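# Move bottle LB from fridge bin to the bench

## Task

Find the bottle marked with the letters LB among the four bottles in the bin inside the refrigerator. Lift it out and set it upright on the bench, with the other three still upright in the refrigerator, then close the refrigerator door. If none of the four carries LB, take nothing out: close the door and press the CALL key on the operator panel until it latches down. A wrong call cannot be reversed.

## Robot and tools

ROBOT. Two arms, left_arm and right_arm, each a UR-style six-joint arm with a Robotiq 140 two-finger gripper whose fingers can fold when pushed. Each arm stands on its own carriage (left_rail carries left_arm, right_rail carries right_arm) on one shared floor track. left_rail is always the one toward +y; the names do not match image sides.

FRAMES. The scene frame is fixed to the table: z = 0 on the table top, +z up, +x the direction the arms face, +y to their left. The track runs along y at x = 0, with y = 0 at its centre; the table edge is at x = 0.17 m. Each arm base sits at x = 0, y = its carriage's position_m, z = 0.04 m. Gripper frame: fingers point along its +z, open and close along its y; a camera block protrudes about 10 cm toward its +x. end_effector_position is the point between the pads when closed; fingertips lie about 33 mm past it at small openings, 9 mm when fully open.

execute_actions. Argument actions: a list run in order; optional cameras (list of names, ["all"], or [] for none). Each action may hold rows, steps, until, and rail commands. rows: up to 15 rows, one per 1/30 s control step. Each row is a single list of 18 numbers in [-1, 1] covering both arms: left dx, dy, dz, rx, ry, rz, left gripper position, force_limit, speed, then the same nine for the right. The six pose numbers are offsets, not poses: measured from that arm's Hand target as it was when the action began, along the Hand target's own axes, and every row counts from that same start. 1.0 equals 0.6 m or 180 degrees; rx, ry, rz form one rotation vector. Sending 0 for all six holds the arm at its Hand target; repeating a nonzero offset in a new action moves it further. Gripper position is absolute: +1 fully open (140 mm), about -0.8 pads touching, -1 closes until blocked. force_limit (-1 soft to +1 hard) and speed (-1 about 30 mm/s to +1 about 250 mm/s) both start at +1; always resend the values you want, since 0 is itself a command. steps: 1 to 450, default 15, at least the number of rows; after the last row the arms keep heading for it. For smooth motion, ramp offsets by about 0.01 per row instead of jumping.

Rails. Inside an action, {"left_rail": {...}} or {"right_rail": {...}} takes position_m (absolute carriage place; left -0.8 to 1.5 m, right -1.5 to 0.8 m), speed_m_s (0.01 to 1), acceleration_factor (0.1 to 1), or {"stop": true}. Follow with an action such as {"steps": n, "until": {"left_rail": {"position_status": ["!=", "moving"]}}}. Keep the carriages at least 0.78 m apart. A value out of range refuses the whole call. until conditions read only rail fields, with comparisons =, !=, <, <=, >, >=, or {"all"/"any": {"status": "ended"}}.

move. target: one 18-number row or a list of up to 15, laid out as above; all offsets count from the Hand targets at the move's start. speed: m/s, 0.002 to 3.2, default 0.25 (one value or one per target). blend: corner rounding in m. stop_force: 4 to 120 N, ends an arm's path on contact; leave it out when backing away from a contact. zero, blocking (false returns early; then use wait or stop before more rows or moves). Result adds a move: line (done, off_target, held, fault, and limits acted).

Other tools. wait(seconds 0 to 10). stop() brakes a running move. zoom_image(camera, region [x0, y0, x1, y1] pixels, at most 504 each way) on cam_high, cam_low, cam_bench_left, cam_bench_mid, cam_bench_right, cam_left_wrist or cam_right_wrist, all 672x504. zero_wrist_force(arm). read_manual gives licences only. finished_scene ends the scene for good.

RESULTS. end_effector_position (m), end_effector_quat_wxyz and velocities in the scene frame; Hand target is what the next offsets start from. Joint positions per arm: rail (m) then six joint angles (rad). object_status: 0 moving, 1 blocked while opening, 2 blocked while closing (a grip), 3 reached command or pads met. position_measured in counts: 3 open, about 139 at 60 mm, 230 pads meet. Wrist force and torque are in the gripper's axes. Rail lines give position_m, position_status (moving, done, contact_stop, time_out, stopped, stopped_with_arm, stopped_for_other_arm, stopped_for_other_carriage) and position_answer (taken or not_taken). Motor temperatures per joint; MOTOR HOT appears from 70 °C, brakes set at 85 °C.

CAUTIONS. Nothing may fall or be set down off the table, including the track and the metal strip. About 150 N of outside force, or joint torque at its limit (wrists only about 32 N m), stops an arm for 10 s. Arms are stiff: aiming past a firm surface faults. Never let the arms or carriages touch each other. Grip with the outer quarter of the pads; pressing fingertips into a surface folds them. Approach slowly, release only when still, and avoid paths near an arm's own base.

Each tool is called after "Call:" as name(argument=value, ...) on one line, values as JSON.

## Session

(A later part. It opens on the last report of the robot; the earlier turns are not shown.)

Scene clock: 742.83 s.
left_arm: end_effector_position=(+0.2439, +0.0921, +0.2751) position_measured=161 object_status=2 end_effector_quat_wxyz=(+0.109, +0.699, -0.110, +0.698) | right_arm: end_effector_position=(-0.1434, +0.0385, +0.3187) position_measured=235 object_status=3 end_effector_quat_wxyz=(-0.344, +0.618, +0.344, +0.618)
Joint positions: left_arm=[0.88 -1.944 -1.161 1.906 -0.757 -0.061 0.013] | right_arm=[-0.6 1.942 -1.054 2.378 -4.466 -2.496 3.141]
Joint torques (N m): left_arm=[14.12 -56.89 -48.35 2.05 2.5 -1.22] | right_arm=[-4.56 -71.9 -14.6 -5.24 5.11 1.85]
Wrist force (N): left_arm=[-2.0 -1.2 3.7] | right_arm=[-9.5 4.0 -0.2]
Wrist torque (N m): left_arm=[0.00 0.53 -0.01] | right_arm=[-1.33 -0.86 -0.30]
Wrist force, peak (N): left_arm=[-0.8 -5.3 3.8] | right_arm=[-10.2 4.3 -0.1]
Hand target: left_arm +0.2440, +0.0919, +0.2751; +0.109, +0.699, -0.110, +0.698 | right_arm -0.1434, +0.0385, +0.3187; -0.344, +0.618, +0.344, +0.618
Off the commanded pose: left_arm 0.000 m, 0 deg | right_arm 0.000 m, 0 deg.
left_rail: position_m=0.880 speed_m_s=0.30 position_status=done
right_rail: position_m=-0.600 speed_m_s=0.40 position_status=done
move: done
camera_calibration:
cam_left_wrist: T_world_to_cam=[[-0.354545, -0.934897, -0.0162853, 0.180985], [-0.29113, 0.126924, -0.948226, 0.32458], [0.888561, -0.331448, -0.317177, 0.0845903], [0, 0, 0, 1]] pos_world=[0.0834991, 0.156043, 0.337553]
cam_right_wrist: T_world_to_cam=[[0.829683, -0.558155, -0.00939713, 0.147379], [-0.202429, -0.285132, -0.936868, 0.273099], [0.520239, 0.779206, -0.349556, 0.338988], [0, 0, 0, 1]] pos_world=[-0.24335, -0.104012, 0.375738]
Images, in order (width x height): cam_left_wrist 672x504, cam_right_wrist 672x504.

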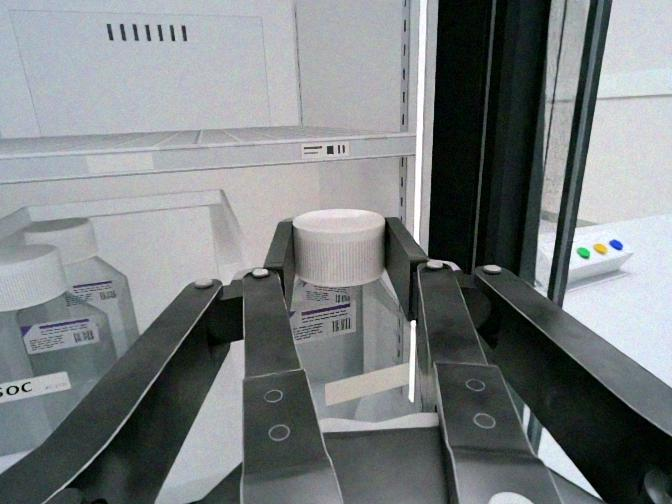

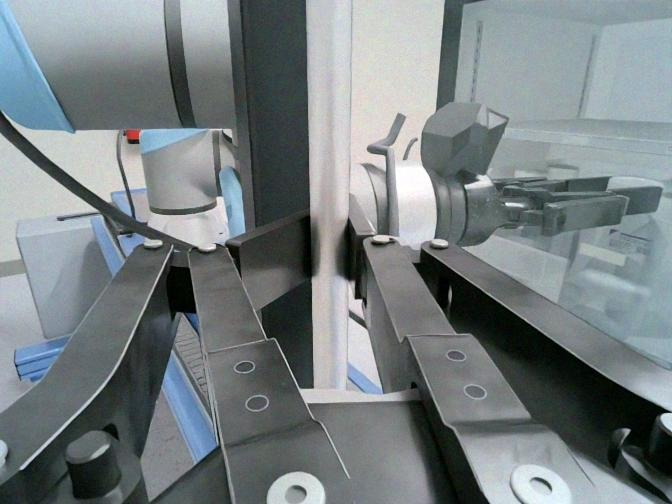

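Call:
move(target=[-0.01,-0.0465,0.1865,0,0,0,-1,0.1,-1,0,0,0,0,0,0,-1,1,0], speed=0.04, stop_force=15, cameras=["cam_left_wrist","cam_right_wrist"])

Call:
zoom_image(camera="cam_right_wrist", region=[440, 120, 672, 340])

Scene clock: 749.87 s.
left_arm: end_effector_position=(+0.3591, +0.0842, +0.2690) position_measured=161 object_status=2 end_effector_quat_wxyz=(+0.109, +0.699, -0.110, +0.698) | right_arm: end_effector_position=(-0.1434, +0.0385, +0.3187) position_measured=235 object_status=3 end_effector_quat_wxyz=(-0.344, +0.618, +0.344, +0.618)
Joint positions: left_arm=[0.88 -1.775 -1.146 1.896 -0.744 0.108 -0.005] | right_arm=[-0.6 1.942 -1.054 2.378 -4.466 -2.496 3.141]
Joint torques (N m): left_arm=[13.96 -59.11 -47.8 3.05 2.22 -2.21] | right_arm=[-4.65 -71.25 -13.85 -5.36 5.06 1.98]
Wrist force (N): left_arm=[-1.3 -0.6 2.5] | right_arm=[-9.9 4.2 0.3]
Wrist torque (N m): left_arm=[-0.01 0.41 -0.04] | right_arm=[-1.37 -0.78 -0.30]
Wrist force, peak (N): left_arm=[-2.0 -1.5 4.1] | right_arm=[-10.4 4.2 0.0]
Hand target: left_arm +0.3591, +0.0842, +0.2690; +0.109, +0.699, -0.110, +0.698 | right_arm -0.1434, +0.0385, +0.3187; -0.344, +0.618, +0.344, +0.618
Off the commanded pose: left_arm 0.000 m, 0 deg | right_arm 0.000 m, 0 deg.
left_rail: position_m=0.880 speed_m_s=0.30 position_status=done
right_rail: position_m=-0.600 speed_m_s=0.40 position_status=done
move: done
camera_calibration:
cam_left_wrist: T_world_to_cam=[[-0.35461, -0.934874, -0.016201, 0.21429], [-0.291055, 0.126834, -0.948262, 0.353318], [0.88856, -0.331547, -0.317076, -0.0222555], [0, 0, 0, 1]] pos_world=[0.198599, 0.148142, 0.331453]
cam_right_wrist: T_world_to_cam=[[0.829712, -0.558112, -0.00941685, 0.147398], [-0.202414, -0.285109, -0.936879, 0.273109], [0.520198, 0.779246, -0.349528, 0.338972], [0, 0, 0, 1]] pos_world=[-0.24335, -0.104012, 0.375738]
Images, in order (width x height): cam_left_wrist 672x504, cam_right_wrist 672x504.

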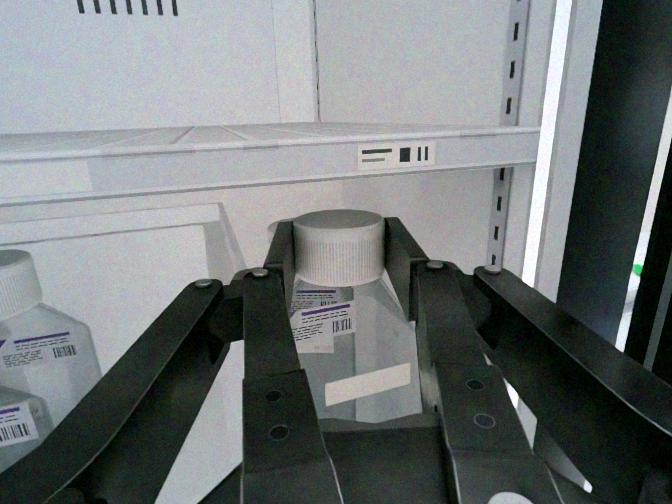

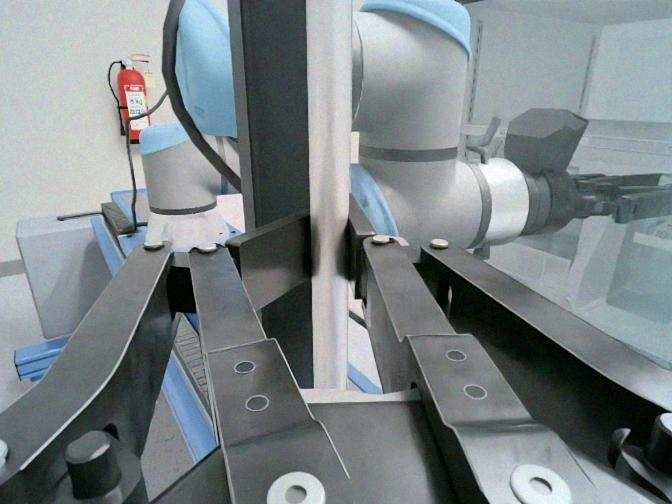

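Scaled by 2.172 from the camera's 672x504 image, which has a finer 960x720 frame.

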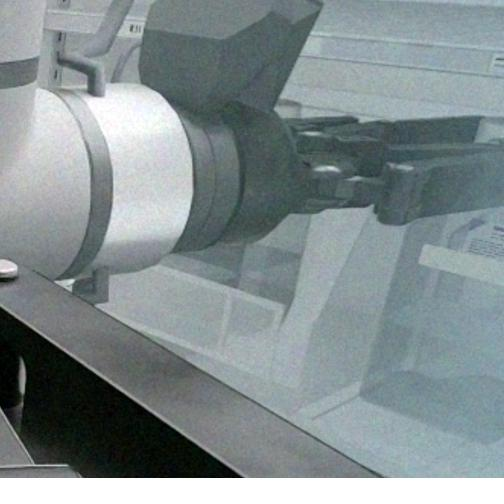

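Call:
move(target=[-0.025,0,0,0,0,0,-1,0.1,-1,0,0,0,0,0,0,-1,1,0], speed=0.02, stop_force=6)

Call:
execute_actions(actions=[{"rows":[[0,0,0,0,0,0,-0.1,0.1,-1,0,0,0,0,0,0,-1,1,0]],"steps":40}])

Call:
move(target=[0,0,-0.25,0,0,0,-0.1,0.1,-1,0,0,0,0,0,0,-1,1,0], speed=0.1, cameras=["cam_left_wrist","cam_right_wrist"])

Call:
zoom_image(camera="cam_right_wrist", region=[440, 120, 672, 340])

Scene clock: 754.67 s.
left_arm: end_effector_position=(+0.3591, +0.0842, +0.2540) position_measured=161 object_status=2 end_effector_quat_wxyz=(+0.109, +0.699, -0.110, +0.698) | right_arm: end_effector_position=(-0.1434, +0.0385, +0.3187) position_measured=235 object_status=3 end_effector_quat_wxyz=(-0.344, +0.618, +0.344, +0.618)
Joint positions: left_arm=[0.88 -1.775 -1.128 1.903 -0.769 0.108 -0.006] | right_arm=[-0.6 1.942 -1.054 2.378 -4.466 -2.496 3.141]
Joint torques (N m): left_arm=[4.2 -58.96 -25.57 -3.44 -0.57 0.86] | right_arm=[-5.21 -70.38 -14.42 -5.24 5.1 1.96]
Wrist force (N): left_arm=[2.3 0.3 0.4] | right_arm=[-10.5 4.8 0.6]
Wrist torque (N m): left_arm=[0.12 0.37 0.11] | right_arm=[-1.37 -0.77 -0.30]
Wrist force, peak (N): left_arm=[-1.5 -1.0 3.1] | right_arm=[-10.8 5.0 0.6]
Hand target: left_arm +0.3591, +0.0842, +0.2540; +0.109, +0.699, -0.110, +0.698 | right_arm -0.1434, +0.0385, +0.3187; -0.344, +0.618, +0.344, +0.618
Off the commanded pose: left_arm 0.000 m, 0 deg | right_arm 0.000 m, 0 deg.
left_rail: position_m=0.880 speed_m_s=0.30 position_status=done
right_rail: position_m=-0.600 speed_m_s=0.40 position_status=done
move: done

Scene clock: 756.20 s.
left_arm: end_effector_position=(+0.3591, +0.0842, +0.2540) position_measured=141 object_status=3 end_effector_quat_wxyz=(+0.109, +0.699, -0.110, +0.698) | right_arm: end_effector_position=(-0.1434, +0.0385, +0.3187) position_measured=235 object_status=3 end_effector_quat_wxyz=(-0.344, +0.618, +0.344, +0.618)
Joint positions: left_arm=[0.88 -1.775 -1.128 1.903 -0.769 0.108 -0.005] | right_arm=[-0.6 1.942 -1.054 2.378 -4.466 -2.496 3.141]
Joint torques (N m): left_arm=[-5.72 -75.42 -24.65 -1.46 -2.74 1.15] | right_arm=[-5.27 -72.07 -15.16 -5.3 4.94 1.95]
Wrist force (N): left_arm=[2.4 2.5 3.3] | right_arm=[-10.5 3.3 -0.3]
Wrist torque (N m): left_arm=[0.20 0.54 -0.01] | right_arm=[-1.41 -0.79 -0.31]
Wrist force, peak (N): left_arm=[3.2 1.2 3.8] | right_arm=[-10.8 4.6 0.4]
Hand target: left_arm +0.3591, +0.0842, +0.2540; +0.109, +0.699, -0.110, +0.698 | right_arm -0.1434, +0.0385, +0.3187; -0.344, +0.618, +0.344, +0.618
Off the commanded pose: left_arm 0.000 m, 0 deg | right_arm 0.000 m, 0 deg.
left_rail: position_m=0.880 speed_m_s=0.30 position_status=done
right_rail: position_m=-0.600 speed_m_s=0.40 position_status=done

Scene clock: 758.43 s.
left_arm: end_effector_position=(+0.2163, +0.1302, +0.2541) position_measured=141 object_status=3 end_effector_quat_wxyz=(+0.109, +0.699, -0.110, +0.698) | right_arm: end_effector_position=(-0.1434, +0.0385, +0.3187) position_measured=235 object_status=3 end_effector_quat_wxyz=(-0.344, +0.618, +0.344, +0.618)
Joint positions: left_arm=[0.88 -2.006 -1.178 1.984 -0.811 -0.123 0.005] | right_arm=[-0.6 1.942 -1.054 2.378 -4.466 -2.496 3.141]
Joint torques (N m): left_arm=[-15.53 -84.13 -24.37 -2.56 -3.04 1.28] | right_arm=[-4.6 -72.35 -16.58 -5.26 5.06 1.96]
Wrist force (N): left_arm=[1.9 -1.2 3.9] | right_arm=[-10.4 3.8 -0.2]
Wrist torque (N m): left_arm=[0.02 0.59 -0.13] | right_arm=[-1.35 -0.79 -0.31]
Wrist force, peak (N): left_arm=[3.1 1.4 5.8] | right_arm=[-10.7 4.0 -0.2]
Hand target: left_arm +0.2163, +0.1302, +0.2541; +0.109, +0.699, -0.110, +0.698 | right_arm -0.1434, +0.0385, +0.3187; -0.344, +0.618, +0.344, +0.618
Off the commanded pose: left_arm 0.000 m, 0 deg | right_arm 0.000 m, 0 deg.
left_rail: position_m=0.880 speed_m_s=0.30 position_status=done
right_rail: position_m=-0.600 speed_m_s=0.40 position_status=done
move: done
camera_calibration:
cam_left_wrist: T_world_to_cam=[[-0.354588, -0.934881, -0.016247, 0.206463], [-0.290932, 0.126827, -0.9483, 0.291733], [0.888609, -0.331529, -0.316958, 0.114993], [0, 0, 0, 1]] pos_world=[0.0558996, 0.194143, 0.316453]
cam_right_wrist: T_world_to_cam=[[0.829683, -0.558155, -0.00939713, 0.147378], [-0.202429, -0.285132, -0.936868, 0.273005], [0.520239, 0.779206, -0.349556, 0.338953], [0, 0, 0, 1]] pos_world=[-0.24335, -0.104012, 0.375638]
Images, in order (width x height): cam_left_wrist 672x504, cam_right_wrist 672x504.

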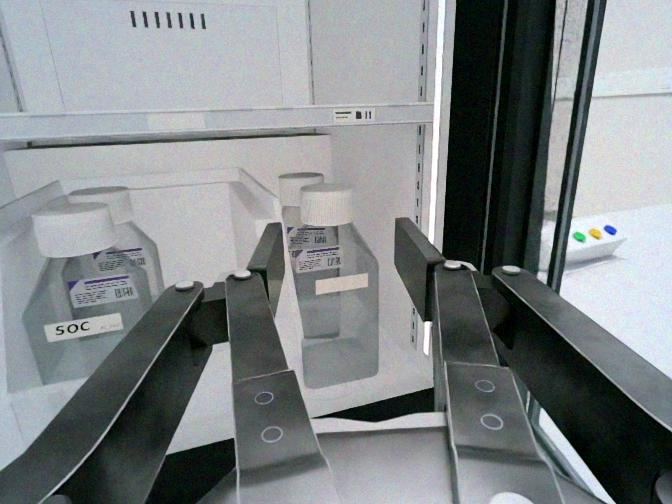

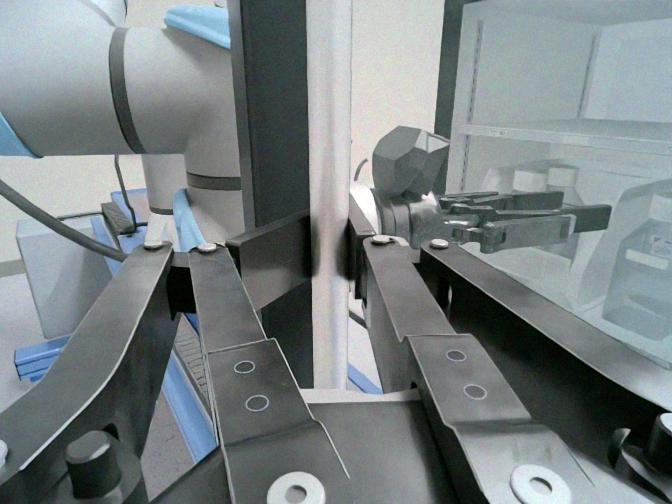

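Scaled by 2.172 from the camera's 672x504 image, which has a finer 960x720 frame.

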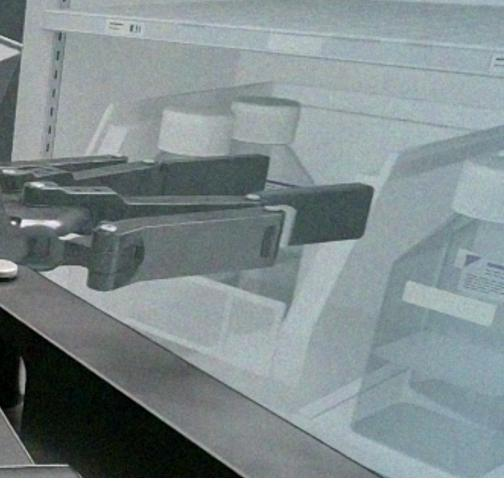

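Call:
move(target=[[0,0,-0.15,0,0,0,-0.1,0.1,-1,0,0,0,0,0,0,-1,1,0],[0.133,-0.298,-0.377,0,0,0,-0.1,0.1,-1,0,0,0,0,0,0,-1,1,0]], speed=0.25, blend=[0.03,0])

Call:
wait(seconds=1)

Call:
execute_actions(actions=[{"left_rail":{"position_m":1.4,"speed_m_s":0.5,"acceleration_factor":0.4},"steps":150,"until":{"left_rail":{"position_status":["!=","moving"]}}}], cameras=["cam_left_wrist","cam_right_wrist","cam_high"])

Scene clock: 764.87 s.
left_arm: end_effector_position=(+0.0559, +0.3696, +0.3342) position_measured=141 object_status=3 end_effector_quat_wxyz=(+0.109, +0.699, -0.110, +0.698) | right_arm: end_effector_position=(-0.1434, +0.0385, +0.3187) position_measured=235 object_status=3 end_effector_quat_wxyz=(-0.344, +0.618, +0.344, +0.618)
Joint positions: left_arm=[0.88 -2.521 -1.528 2.252 -0.725 -0.638 0.002] | right_arm=[-0.6 1.942 -1.054 2.378 -4.466 -2.496 3.141]
Joint torques (N m): left_arm=[-14.36 -54.15 -25.62 6.57 -2.82 1.15] | right_arm=[-6.22 -71.29 -20.41 -5.29 4.69 2.14]
Wrist force (N): left_arm=[2.4 -1.4 3.3] | right_arm=[-10.5 3.4 0.0]
Wrist torque (N m): left_arm=[-0.03 0.40 -0.15] | right_arm=[-1.44 -0.76 -0.31]
Wrist force, peak (N): left_arm=[2.1 -1.5 5.7] | right_arm=[-11.1 3.4 0.0]
Hand target: left_arm +0.0558, +0.3697, +0.3342; +0.109, +0.699, -0.110, +0.698 | right_arm -0.1434, +0.0385, +0.3187; -0.344, +0.618, +0.344, +0.618
Off the commanded pose: left_arm 0.000 m, 0 deg | right_arm 0.000 m, 0 deg.
left_rail: position_m=0.880 speed_m_s=0.30 position_status=done
right_rail: position_m=-0.600 speed_m_s=0.40 position_status=done
move: done

Scene clock: 765.87 s.
left_arm: end_effector_position=(+0.0558, +0.3697, +0.3342) position_measured=141 object_status=3 end_effector_quat_wxyz=(+0.109, +0.699, -0.110, +0.698) | right_arm: end_effector_position=(-0.1434, +0.0385, +0.3187) position_measured=235 object_status=3 end_effector_quat_wxyz=(-0.344, +0.618, +0.344, +0.618)
Joint positions: left_arm=[0.88 -2.521 -1.528 2.252 -0.725 -0.639 0.002] | right_arm=[-0.6 1.942 -1.054 2.378 -4.466 -2.496 3.141]
Joint torques (N m): left_arm=[-13.42 -53.69 -24.9 6.54 -3.03 1.02] | right_arm=[-6.25 -72.56 -20.33 -5.17 4.67 2.04]
Wrist force (N): left_arm=[2.1 -0.9 3.3] | right_arm=[-10.2 3.4 0.1]
Wrist torque (N m): left_arm=[0.08 0.47 -0.14] | right_arm=[-1.44 -0.84 -0.30]
Wrist force, peak (N): left_arm=[2.4 -0.9 3.7] | right_arm=[-11.0 3.6 0.0]
Hand target: left_arm +0.0558, +0.3697, +0.3342; +0.109, +0.699, -0.110, +0.698 | right_arm -0.1434, +0.0385, +0.3187; -0.344, +0.618, +0.344, +0.618
Tool commands: left_gripper/position=-0.1 left_gripper/force_limit=+0.1 left_gripper/speed=-1.0 right_gripper/position=-1.0 right_gripper/force_limit=+1.0 right_gripper/speed=+0.0
Off the commanded pose: left_arm 0.000 m, 0 deg | right_arm 0.000 m, 0 deg.
left_rail: position_m=0.880 speed_m_s=0.30 position_status=done
right_rail: position_m=-0.600 speed_m_s=0.40 position_status=done
wait: 1.00 s

Scene clock: 767.87 s.
left_arm: end_effector_position=(+0.0558, +0.8897, +0.3342) position_measured=141 object_status=3 end_effector_quat_wxyz=(+0.109, +0.699, -0.110, +0.698) | right_arm: end_effector_position=(-0.1434, +0.0385, +0.3187) position_measured=235 object_status=3 end_effector_quat_wxyz=(-0.344, +0.618, +0.344, +0.618)
Joint positions: left_arm=[1.4 -2.521 -1.528 2.252 -0.725 -0.639 0.002] | right_arm=[-0.6 1.942 -1.054 2.378 -4.466 -2.496 3.141]
Joint torques (N m): left_arm=[-7.98 -44.32 -32.84 5.16 -1.18 0.84] | right_arm=[-5.31 -72.05 -21.46 -5.22 4.73 2.1]
Wrist force (N): left_arm=[2.1 -0.7 3.4] | right_arm=[-10.7 3.5 -0.1]
Wrist torque (N m): left_arm=[0.12 0.48 -0.14] | right_arm=[-1.42 -0.73 -0.31]
Wrist force, peak (N): left_arm=[2.4 0.4 4.0] | right_arm=[-10.6 4.0 -0.4]
Hand target: left_arm +0.0558, +0.8896, +0.3342; +0.109, +0.699, -0.110, +0.698 | right_arm -0.1434, +0.0385, +0.3187; -0.344, +0.618, +0.344, +0.618
Tool commands: left_gripper/position=-0.1 left_gripper/force_limit=+0.1 left_gripper/speed=-1.0 right_gripper/position=-1.0 right_gripper/force_limit=+1.0 right_gripper/speed=+0.0
Off the commanded pose: left_arm 0.000 m, 0 deg | right_arm 0.000 m, 0 deg.
left_rail: position_m=1.400 speed_m_s=0.50 position_status=done
right_rail: position_m=-0.600 speed_m_s=0.40 position_status=done
camera_calibration:
cam_left_wrist: T_world_to_cam=[[-0.35461, -0.934874, -0.016201, 0.860869], [-0.291055, 0.126834, -0.948262, 0.224732], [0.88856, -0.331547, -0.317076, 0.534891], [0, 0, 0, 1]] pos_world=[-0.104601, 0.953642, 0.396653]
cam_right_wrist: T_world_to_cam=[[0.829683, -0.558155, -0.00939713, 0.147378], [-0.202429, -0.285132, -0.936868, 0.273005], [0.520239, 0.779206, -0.349556, 0.338953], [0, 0, 0, 1]] pos_world=[-0.24335, -0.104012, 0.375638]
Images, in order (width x height): cam_high 672x504, cam_left_wrist 672x504, cam_right_wrist 672x504.

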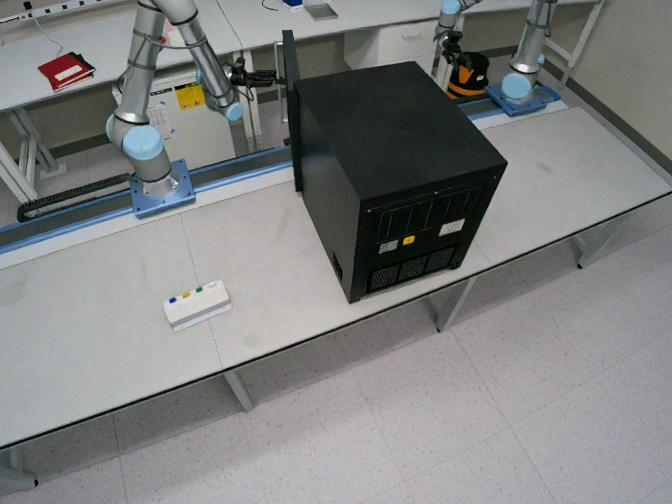

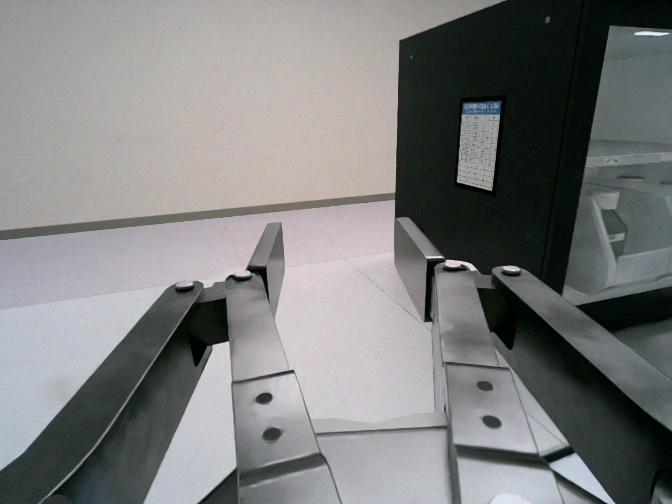

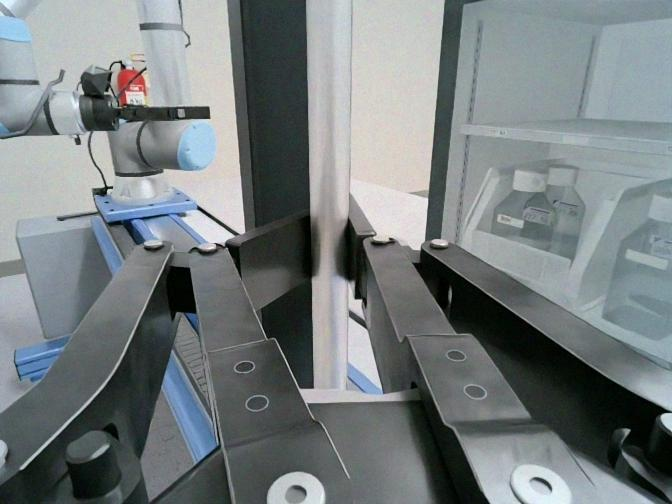

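Call:
move(target=[[0,0,0,0,0,0,-0.1,0.1,-1,0,-0.0226,0.0607,-0.0056,0,0,-1,1,0],[0,0,0,0,0,0,-0.1,0.1,-1,0,-0.048,0.1866,-0.0167,0,0,-1,1,0],[0,0,0,0,0,0,-0.1,0.1,-1,0,-0.0535,0.315,-0.0556,0,0,-1,1,0],[0,0,0,0,0,0,-0.1,0.1,-1,0,-0.0383,0.444,-0.1,0,0,-1,1,0],[0,0,0,0,0,0,-0.1,0.1,-1,0,0.001,0.566,-0.1556,0,0,-1,1,0],[0,0,0,0,0,0,-0.1,0.1,-1,0,0.0578,0.681,-0.2111,0,0,-1,1,0],[0,0,0,0,0,0,-0.1,0.1,-1,0,0.1353,0.7835,-0.2667,0,0,-1,1,0]], speed=0.1, blend=0.015, cameras=["cam_left_wrist","cam_right_wrist"])

Scene clock: 790.30 s.
left_arm: end_effector_position=(+0.0558, +0.8897, +0.3342) position_measured=141 object_status=3 end_effector_quat_wxyz=(+0.109, +0.699, -0.110, +0.698) | right_arm: end_effector_position=(+0.1544, +0.3848, +0.3181) position_measured=235 object_status=3 end_effector_quat_wxyz=(-0.077, +0.703, +0.077, +0.703)
Joint positions: left_arm=[1.4 -2.521 -1.528 2.252 -0.725 -0.639 0.002] | right_arm=[-0.6 1.575 -0.639 1.384 -3.888 -2.928 3.14]
Joint torques (N m): left_arm=[11.27 -27.02 -45.54 0.59 1.77 1.29] | right_arm=[-13.31 -127.74 -41.7 0.17 8.14 0.47]
Wrist force (N): left_arm=[2.3 -1.0 3.3] | right_arm=[2.8 -10.1 -42.7]
Wrist torque (N m): left_arm=[0.04 0.44 -0.15] | right_arm=[-18.39 -1.61 0.08]
Wrist force, peak (N): left_arm=[2.4 -1.0 3.7] | right_arm=[16.8 -57.9 -52.0]
Hand target: left_arm +0.0558, +0.8897, +0.3342; +0.109, +0.699, -0.110, +0.698 | right_arm +0.1544, +0.3848, +0.3181; -0.077, +0.703, +0.077, +0.703 (not the last commanded pose)
Tool commands: left_gripper/position=-0.1 left_gripper/force_limit=+0.1 left_gripper/speed=-1.0 right_gripper/position=-1.0 right_gripper/force_limit=+1.0 right_gripper/speed=+0.003922
Off the commanded pose: left_arm 0.000 m, 0 deg | right_arm 0.022 m, 2 deg.
TORQUE FAULT: the external load on joint 6 (wrist 2) of the right arm reached its load limit, and that arm stopped for 10 seconds. A torque fault puts only its own arm into a fault stop. That arm's remaining commands of this call were not run. Before the stop ended, the hold on joint 6 (wrist 2) of that arm was turned back by 0.4 degrees, the way its load pushed it. That arm's target is now where it stood when the stop ended, not its last command. That arm keeps its grip as last carried out and accepts commands again: back off and push less far. That arm stops again whenever a joint's load reaches its limit.
left_rail: position_m=1.400 speed_m_s=0.50 position_status=done
right_rail: position_m=-0.600 speed_m_s=0.40 position_status=done
move: fault (right_arm); path passed 6 of 7 targets
camera_calibration:
cam_left_wrist: T_world_to_cam=[[-0.354611, -0.934874, -0.0161991, 0.860868], [-0.291139, 0.126864, -0.948232, 0.224683], [0.888532, -0.331537, -0.317166, 0.534914], [0, 0, 0, 1]] pos_world=[-0.104601, 0.953643, 0.396653]
cam_right_wrist: T_world_to_cam=[[0.179087, -0.983794, -0.00875823, 0.357662], [-0.345085, -0.0544765, -0.936989, 0.364831], [0.921328, 0.170825, -0.349248, 0.086074], [0, 0, 0, 1]] pos_world=[-0.0174572, 0.357037, 0.375037]
Images, in order (width x height): cam_left_wrist 672x504, cam_right_wrist 672x504.

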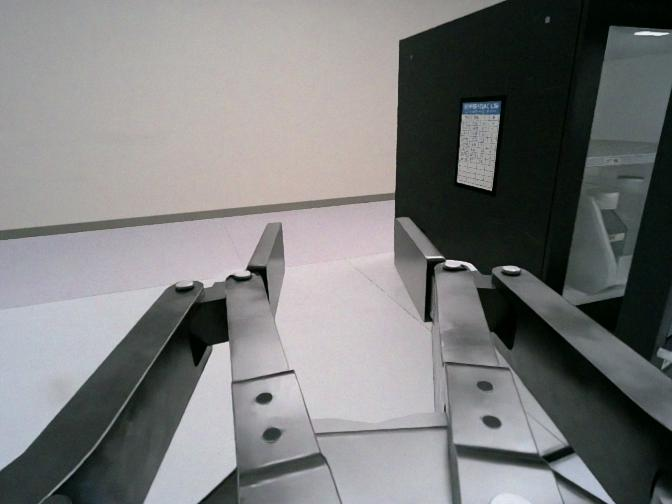

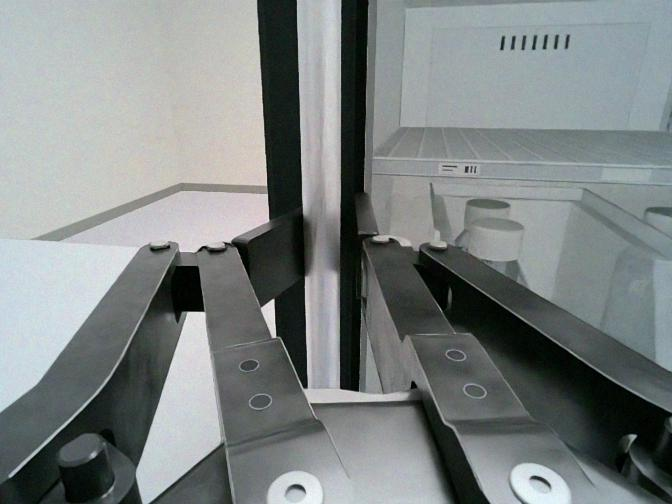

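Call:
execute_actions(actions=[{"rows":[[0,0,0,0,0,0,-0.1,0.1,-1,0,0,0,0,0,0,0.3,0,-0.6]],"steps":60}], cameras=["cam_right_wrist","cam_left_wrist"])

Scene clock: 795.10 s.
left_arm: end_effector_position=(+0.0558, +0.8897, +0.3342) position_measured=141 object_status=3 end_effector_quat_wxyz=(+0.109, +0.699, -0.110, +0.698) | right_arm: end_effector_position=(+0.1544, +0.3847, +0.3181) position_measured=91 object_status=3 end_effector_quat_wxyz=(-0.077, +0.703, +0.077, +0.703)
Joint positions: left_arm=[1.4 -2.521 -1.528 2.252 -0.725 -0.639 0.002] | right_arm=[-0.6 1.575 -0.639 1.384 -3.888 -2.928 3.14]
Joint torques (N m): left_arm=[12.72 -27.28 -45.55 0.63 1.55 1.17] | right_arm=[11.41 -116.2 -39.31 -0.9 -1.64 0.31]
Wrist force (N): left_arm=[2.3 -0.7 3.3] | right_arm=[-5.3 -5.4 0.1]
Wrist torque (N m): left_arm=[0.12 0.43 -0.14] | right_arm=[-1.21 0.77 -0.12]
Wrist force, peak (N): left_arm=[2.9 -1.0 3.3] | right_arm=[5.4 -11.1 -44.2]
Hand target: left_arm +0.0558, +0.8897, +0.3342; +0.109, +0.699, -0.110, +0.698 | right_arm +0.1544, +0.3847, +0.3181; -0.077, +0.703, +0.077, +0.703
Off the commanded pose: left_arm 0.000 m, 0 deg | right_arm 0.000 m, 0 deg.
left_rail: position_m=1.400 speed_m_s=0.50 position_status=done
right_rail: position_m=-0.600 speed_m_s=0.40 position_status=done
camera_calibration:
cam_left_wrist: T_world_to_cam=[[-0.354611, -0.934874, -0.0161991, 0.860868], [-0.291139, 0.126864, -0.948232, 0.224683], [0.888532, -0.331537, -0.317166, 0.534914], [0, 0, 0, 1]] pos_world=[-0.104601, 0.953643, 0.396653]
cam_right_wrist: T_world_to_cam=[[0.179087, -0.983794, -0.00875823, 0.357564], [-0.345085, -0.0544765, -0.936989, 0.364826], [0.921328, 0.170825, -0.349248, 0.0860911], [0, 0, 0, 1]] pos_world=[-0.0174572, 0.356937, 0.375037]
Images, in order (width x height): cam_left_wrist 672x504, cam_right_wrist 672x504.

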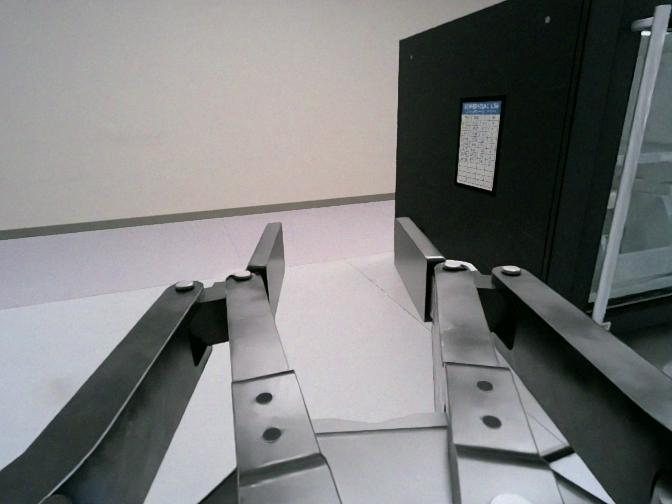

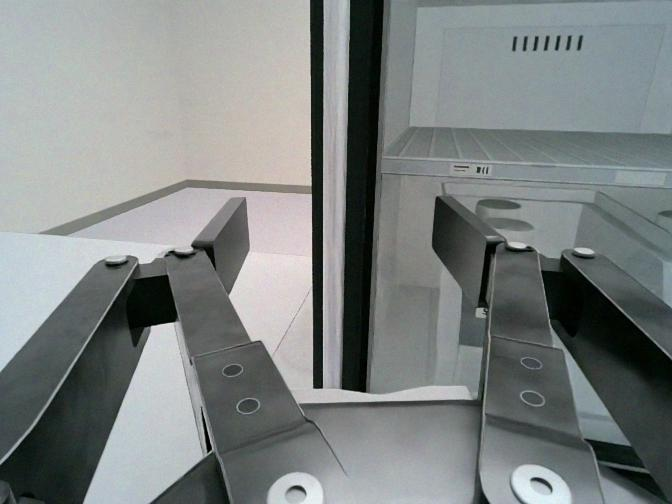

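Call:
execute_actions(actions=[])

Scene clock: 804.50 s.
left_arm: end_effector_position=(+0.0558, +0.8897, +0.3342) position_measured=141 object_status=3 end_effector_quat_wxyz=(+0.109, +0.699, -0.110, +0.698) | right_arm: end_effector_position=(+0.1544, +0.3847, +0.3181) position_measured=91 object_status=3 end_effector_quat_wxyz=(-0.077, +0.703, +0.077, +0.703)
Joint positions: left_arm=[1.4 -2.521 -1.528 2.252 -0.725 -0.639 0.002] | right_arm=[-0.6 1.575 -0.639 1.384 -3.888 -2.928 3.14]
Joint velocities: within noise
Joint torques (N m): left_arm=[10.44 -27.69 -45.78 0.59 1.41 1.31] | right_arm=[10.26 -117.8 -39.16 -1.14 -1.47 0.14]
Motor temperatures (°C): left_arm=[29 29 27 35 37 30] | right_arm=[31 33 30 32 34 32]
Wrist force (N): left_arm=[2.4 -0.6 3.5] | right_arm=[-5.3 -5.5 0.2]
Wrist torque (N m): left_arm=[0.14 0.41 -0.14] | right_arm=[-1.24 0.79 -0.13]
Wrist force, peak (N): left_arm=[2.6 -1.1 3.6] | right_arm=[-5.9 -5.6 0.0]
Hand target: left_arm +0.0558, +0.8897, +0.3342; +0.109, +0.699, -0.110, +0.698 | right_arm +0.1544, +0.3847, +0.3181; -0.077, +0.703, +0.077, +0.703
Tool commands: left_gripper/position=-0.1 left_gripper/force_limit=+0.1 left_gripper/speed=-1.0 right_gripper/position=+0.3 right_gripper/force_limit=+0.0 right_gripper/speed=-0.6
Off the commanded pose: left_arm 0.000 m, 0 deg | right_arm 0.000 m, 0 deg.
left_rail: position_m=1.400 speed_m_s=0.50 position_status=done
right_rail: position_m=-0.600 speed_m_s=0.40 position_status=done
camera_calibration:
cam_left_wrist: T_world_to_cam=[[-0.354611, -0.934874, -0.0161991, 0.860868], [-0.291139, 0.126864, -0.948232, 0.224683], [0.888532, -0.331537, -0.317166, 0.534914], [0, 0, 0, 1]] pos_world=[-0.104601, 0.953643, 0.396653]
cam_right_wrist: T_world_to_cam=[[0.179087, -0.983794, -0.00875823, 0.357662], [-0.345085, -0.0544765, -0.936989, 0.364831], [0.921328, 0.170825, -0.349248, 0.086074], [0, 0, 0, 1]] pos_world=[-0.0174572, 0.357037, 0.375037]

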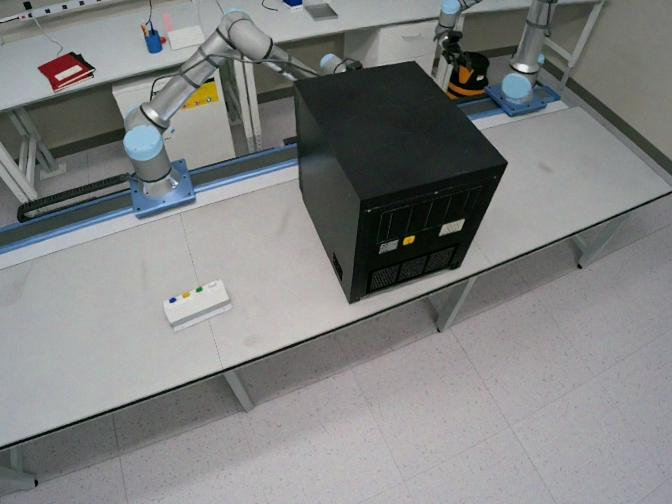

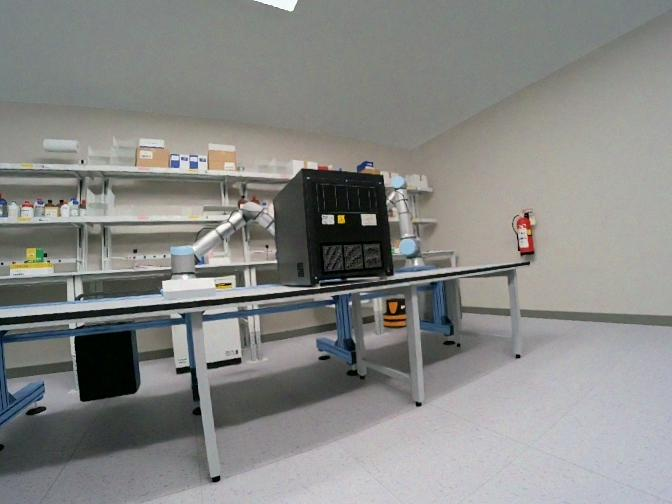

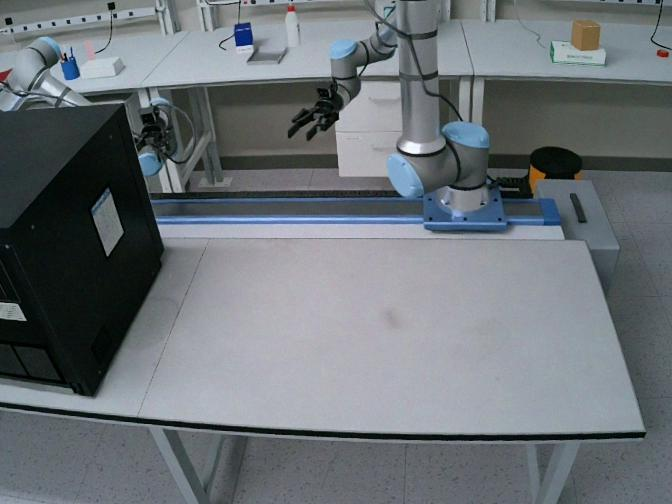

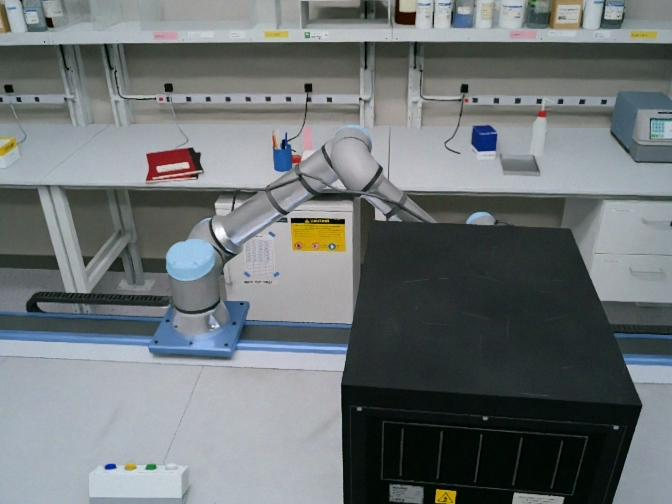

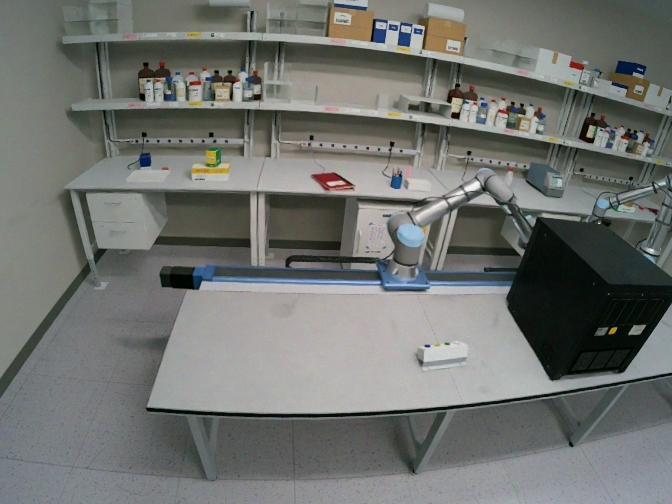

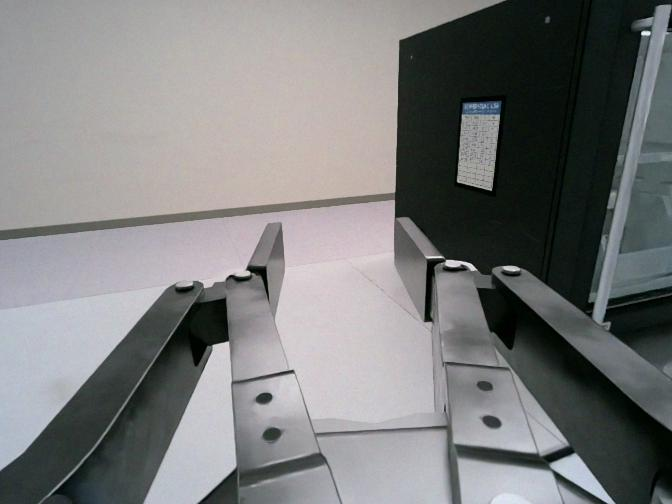

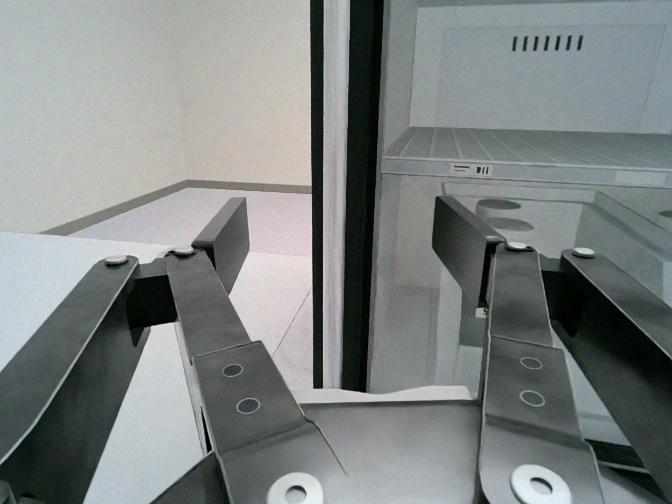

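Call:
zoom_image(camera="cam_left_wrist", region=[540, 0, 672, 340])

Call:
zoom_image(camera="cam_right_wrist", region=[250, 0, 450, 420])

Scaled by 1.482 from the camera's 672x504 image, which has a finer 960x720 frame.

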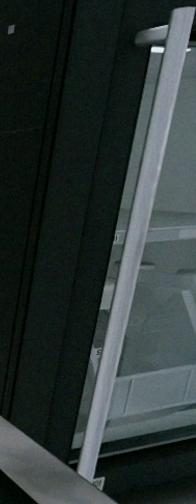

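Scaled by 1.200 from the camera's 672x504 image, which has a finer 960x720 frame.

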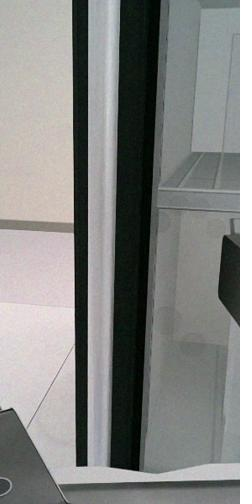

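Call:
move(target=[[0,0,0,0,0,0,-0.1,0.1,-1,0,0,0,0,0,0,-1,0,-0.6]])

Call:
move(target=[0,0,0,0,0,0,-0.1,0.1,-1,0,0,0.17,0,0,0,-1,0,-0.6], speed=0.03, stop_force=14, cameras=["cam_right_wrist","cam_left_wrist"])

Scene clock: 814.43 s.
left_arm: end_effector_position=(+0.0558, +0.8897, +0.3342) position_measured=141 object_status=3 end_effector_quat_wxyz=(+0.109, +0.699, -0.110, +0.698) | right_arm: end_effector_position=(+0.1544, +0.3847, +0.3181) position_measured=232 object_status=0 end_effector_quat_wxyz=(-0.077, +0.703, +0.077, +0.703)
Joint positions: left_arm=[1.4 -2.521 -1.528 2.252 -0.725 -0.639 0.002] | right_arm=[-0.6 1.575 -0.639 1.384 -3.888 -2.928 3.14]
Joint torques (N m): left_arm=[10.28 -27.56 -44.68 0.52 1.31 1.08] | right_arm=[9.52 -118.21 -39.06 -1.18 -1.27 0.38]
Wrist force (N): left_arm=[2.2 -1.1 3.1] | right_arm=[-5.6 -5.1 0.3]
Wrist torque (N m): left_arm=[0.03 0.46 -0.15] | right_arm=[-1.15 0.83 -0.13]
Wrist force, peak (N): left_arm=[2.7 -1.1 3.4] | right_arm=[-5.4 -5.9 0.0]
Hand target: left_arm +0.0558, +0.8897, +0.3342; +0.109, +0.699, -0.110, +0.698 | right_arm +0.1544, +0.3847, +0.3181; -0.077, +0.703, +0.077, +0.703
Off the commanded pose: left_arm 0.000 m, 0 deg | right_arm 0.000 m, 0 deg.
left_rail: position_m=1.400 speed_m_s=0.50 position_status=done
right_rail: position_m=-0.600 speed_m_s=0.40 position_status=done
move: done

Scene clock: 818.00 s.
left_arm: end_effector_position=(+0.0558, +0.8897, +0.3342) position_measured=141 object_status=3 end_effector_quat_wxyz=(+0.109, +0.699, -0.110, +0.698) | right_arm: end_effector_position=(+0.2139, +0.3979, +0.3181) position_measured=232 object_status=3 end_effector_quat_wxyz=(-0.077, +0.703, +0.077, +0.703)
Joint positions: left_arm=[1.4 -2.521 -1.528 2.252 -0.725 -0.639 0.002] | right_arm=[-0.6 1.51 -0.634 1.375 -3.882 -2.863 3.14]
Joint torques (N m): left_arm=[11.33 -28.76 -44.89 0.52 1.31 0.82] | right_arm=[9.69 -131.47 -28.74 -1.81 -1.22 3.72]
Wrist force (N): left_arm=[2.1 -1.0 3.3] | right_arm=[-4.4 -3.5 -2.8]
Wrist torque (N m): left_arm=[0.04 0.48 -0.14] | right_arm=[-1.21 0.71 -0.13]
Wrist force, peak (N): left_arm=[2.4 -0.9 3.7] | right_arm=[-7.9 -4.0 -44.9]
Hand target: left_arm +0.0558, +0.8897, +0.3342; +0.109, +0.699, -0.110, +0.698 | right_arm +0.2139, +0.3979, +0.3182; -0.077, +0.703, +0.077, +0.703 (not the last commanded pose)
Off the commanded pose: left_arm 0.000 m, 0 deg | right_arm 0.041 m, 0 deg.
left_rail: position_m=1.400 speed_m_s=0.50 position_status=done
right_rail: position_m=-0.600 speed_m_s=0.40 position_status=done
move: contact (right_arm)
camera_calibration:
cam_left_wrist: T_world_to_cam=[[-0.354611, -0.934874, -0.0161991, 0.860868], [-0.291139, 0.126864, -0.948232, 0.224683], [0.888532, -0.331537, -0.317166, 0.534914], [0, 0, 0, 1]] pos_world=[-0.104601, 0.953643, 0.396653]
cam_right_wrist: T_world_to_cam=[[0.179087, -0.983794, -0.00875823, 0.359912], [-0.345085, -0.0544765, -0.936989, 0.386043], [0.921328, 0.170825, -0.349248, 0.0291093], [0, 0, 0, 1]] pos_world=[0.0419428, 0.370137, 0.375037]
Images, in order (width x height): cam_left_wrist 672x504, cam_right_wrist 672x504.

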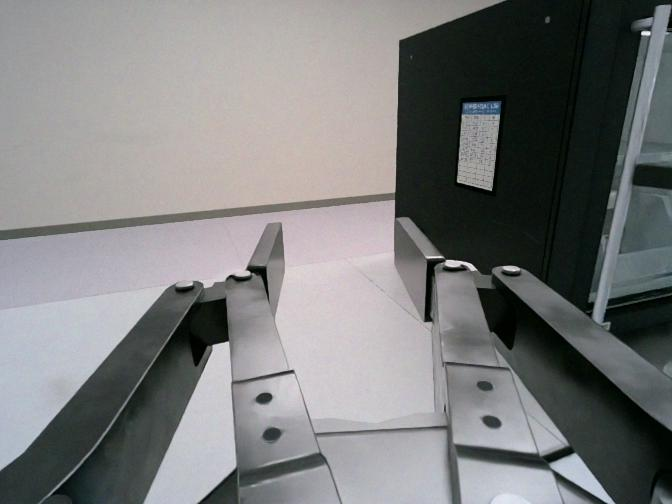

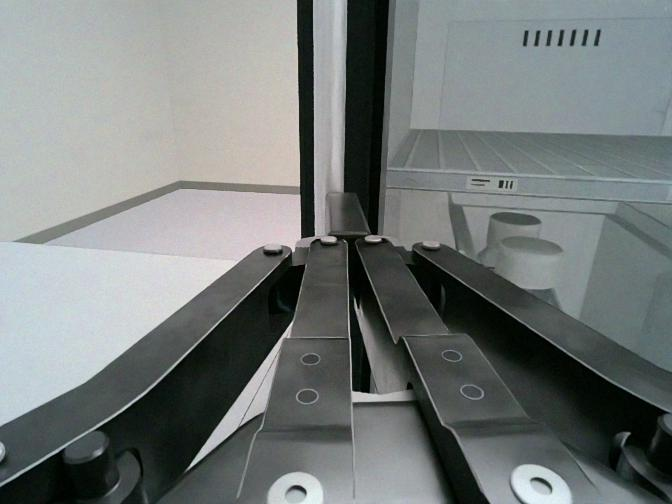

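Call:
move(target=[0,0,0,0,0,0,-0.1,0.1,-1,0.05,0,-0.27,0,0,0,-1,0,-0.6], speed=0.2)

Call:
execute_actions(actions=[{"right_rail":{"position_m":-1.15},"steps":150,"until":{"right_rail":{"position_status":["!=","moving"]}}}], cameras=["cam_high","cam_bench_right","cam_right_wrist"])

Scene clock: 824.73 s.
left_arm: end_effector_position=(+0.0558, +0.8897, +0.3342) position_measured=141 object_status=3 end_effector_quat_wxyz=(+0.109, +0.699, -0.110, +0.698) | right_arm: end_effector_position=(+0.0559, +0.3629, +0.3481) position_measured=232 object_status=3 end_effector_quat_wxyz=(-0.077, +0.703, +0.077, +0.703)
Joint positions: left_arm=[1.4 -2.521 -1.528 2.252 -0.725 -0.639 0.002] | right_arm=[-0.6 1.684 -0.668 1.376 -3.852 -3.037 3.139]
Joint torques (N m): left_arm=[13.02 -27.92 -45.47 0.68 1.34 0.65] | right_arm=[12.02 -128.93 -40.47 1.39 -1.81 3.9]
Wrist force (N): left_arm=[2.2 -0.6 3.3] | right_arm=[-5.3 -5.5 -0.1]
Wrist torque (N m): left_arm=[0.13 0.46 -0.14] | right_arm=[-1.24 0.75 -0.13]
Wrist force, peak (N): left_arm=[2.3 -1.0 3.6] | right_arm=[-5.4 -6.4 0.7]
Hand target: left_arm +0.0558, +0.8897, +0.3342; +0.109, +0.699, -0.110, +0.698 | right_arm +0.0557, +0.3629, +0.3481; -0.077, +0.703, +0.077, +0.703
Off the commanded pose: left_arm 0.000 m, 0 deg | right_arm 0.000 m, 0 deg.
left_rail: position_m=1.400 speed_m_s=0.50 position_status=done
right_rail: position_m=-0.600 speed_m_s=0.40 position_status=done
move: done

Scene clock: 826.93 s.
left_arm: end_effector_position=(+0.0558, +0.8897, +0.3342) position_measured=141 object_status=3 end_effector_quat_wxyz=(+0.109, +0.699, -0.110, +0.698) | right_arm: end_effector_position=(+0.0557, -0.1871, +0.3481) position_measured=232 object_status=3 end_effector_quat_wxyz=(-0.077, +0.703, +0.077, +0.703)
Joint positions: left_arm=[1.4 -2.521 -1.528 2.252 -0.725 -0.639 0.002] | right_arm=[-1.15 1.685 -0.668 1.376 -3.851 -3.037 3.139]
Joint torques (N m): left_arm=[12.32 -30.16 -45 0.64 1.45 0.88] | right_arm=[-5.46 -121.75 -42.38 1.29 1.66 4.03]
Wrist force (N): left_arm=[2.3 -1.0 3.4] | right_arm=[-5.1 -5.7 0.3]
Wrist torque (N m): left_arm=[0.04 0.44 -0.15] | right_arm=[-1.28 0.71 -0.14]
Wrist force, peak (N): left_arm=[2.6 -1.1 3.5] | right_arm=[-5.7 -10.3 1.1]
Hand target: left_arm +0.0558, +0.8897, +0.3342; +0.109, +0.699, -0.110, +0.698 | right_arm +0.0557, -0.1871, +0.3481; -0.077, +0.703, +0.077, +0.703
Tool commands: left_gripper/position=-0.1 left_gripper/force_limit=+0.1 left_gripper/speed=-1.0 right_gripper/position=-1.0 right_gripper/force_limit=+0.0 right_gripper/speed=-0.6
Off the commanded pose: left_arm 0.000 m, 0 deg | right_arm 0.000 m, 0 deg.
left_rail: position_m=1.400 speed_m_s=0.50 position_status=done
right_rail: position_m=-1.150 speed_m_s=0.40 position_status=done
camera_calibration:
cam_right_wrist: T_world_to_cam=[[0.179087, -0.983794, -0.00875823, -0.187013], [-0.345085, -0.0544765, -0.936989, 0.327692], [0.921328, 0.170825, -0.349248, 0.285273], [0, 0, 0, 1]] pos_world=[-0.116257, -0.214863, 0.405037]
Images, in order (width x height): cam_high 672x504, cam_bench_right 672x504, cam_right_wrist 672x504.

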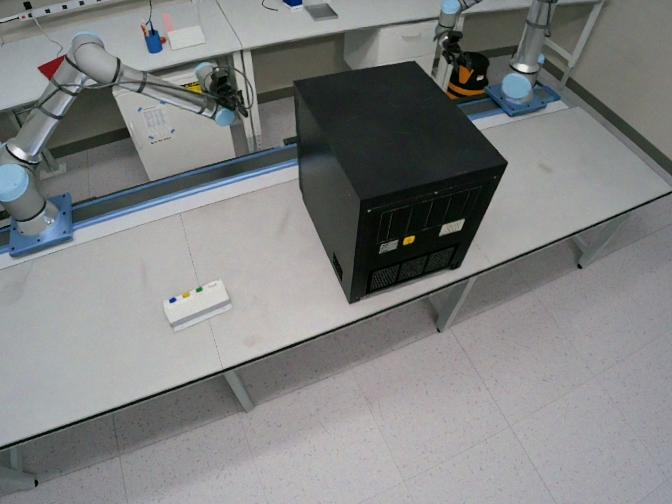

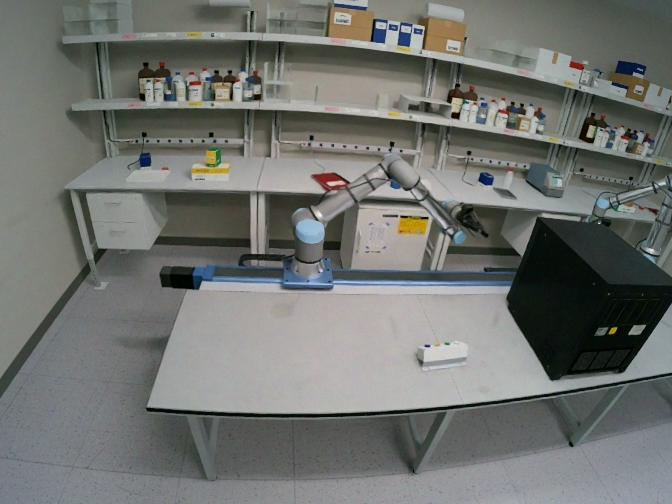

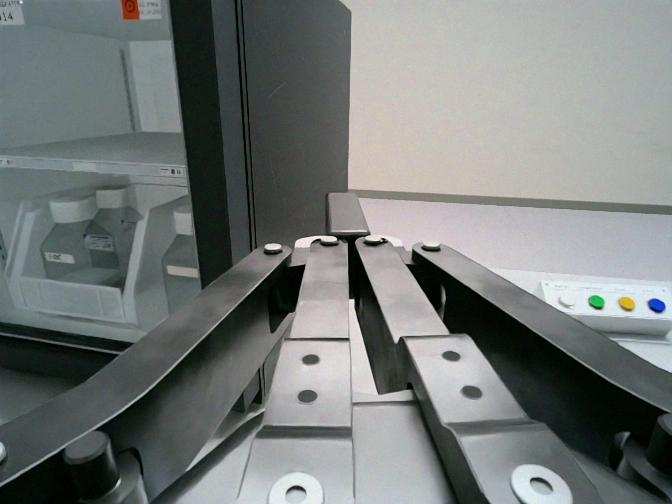

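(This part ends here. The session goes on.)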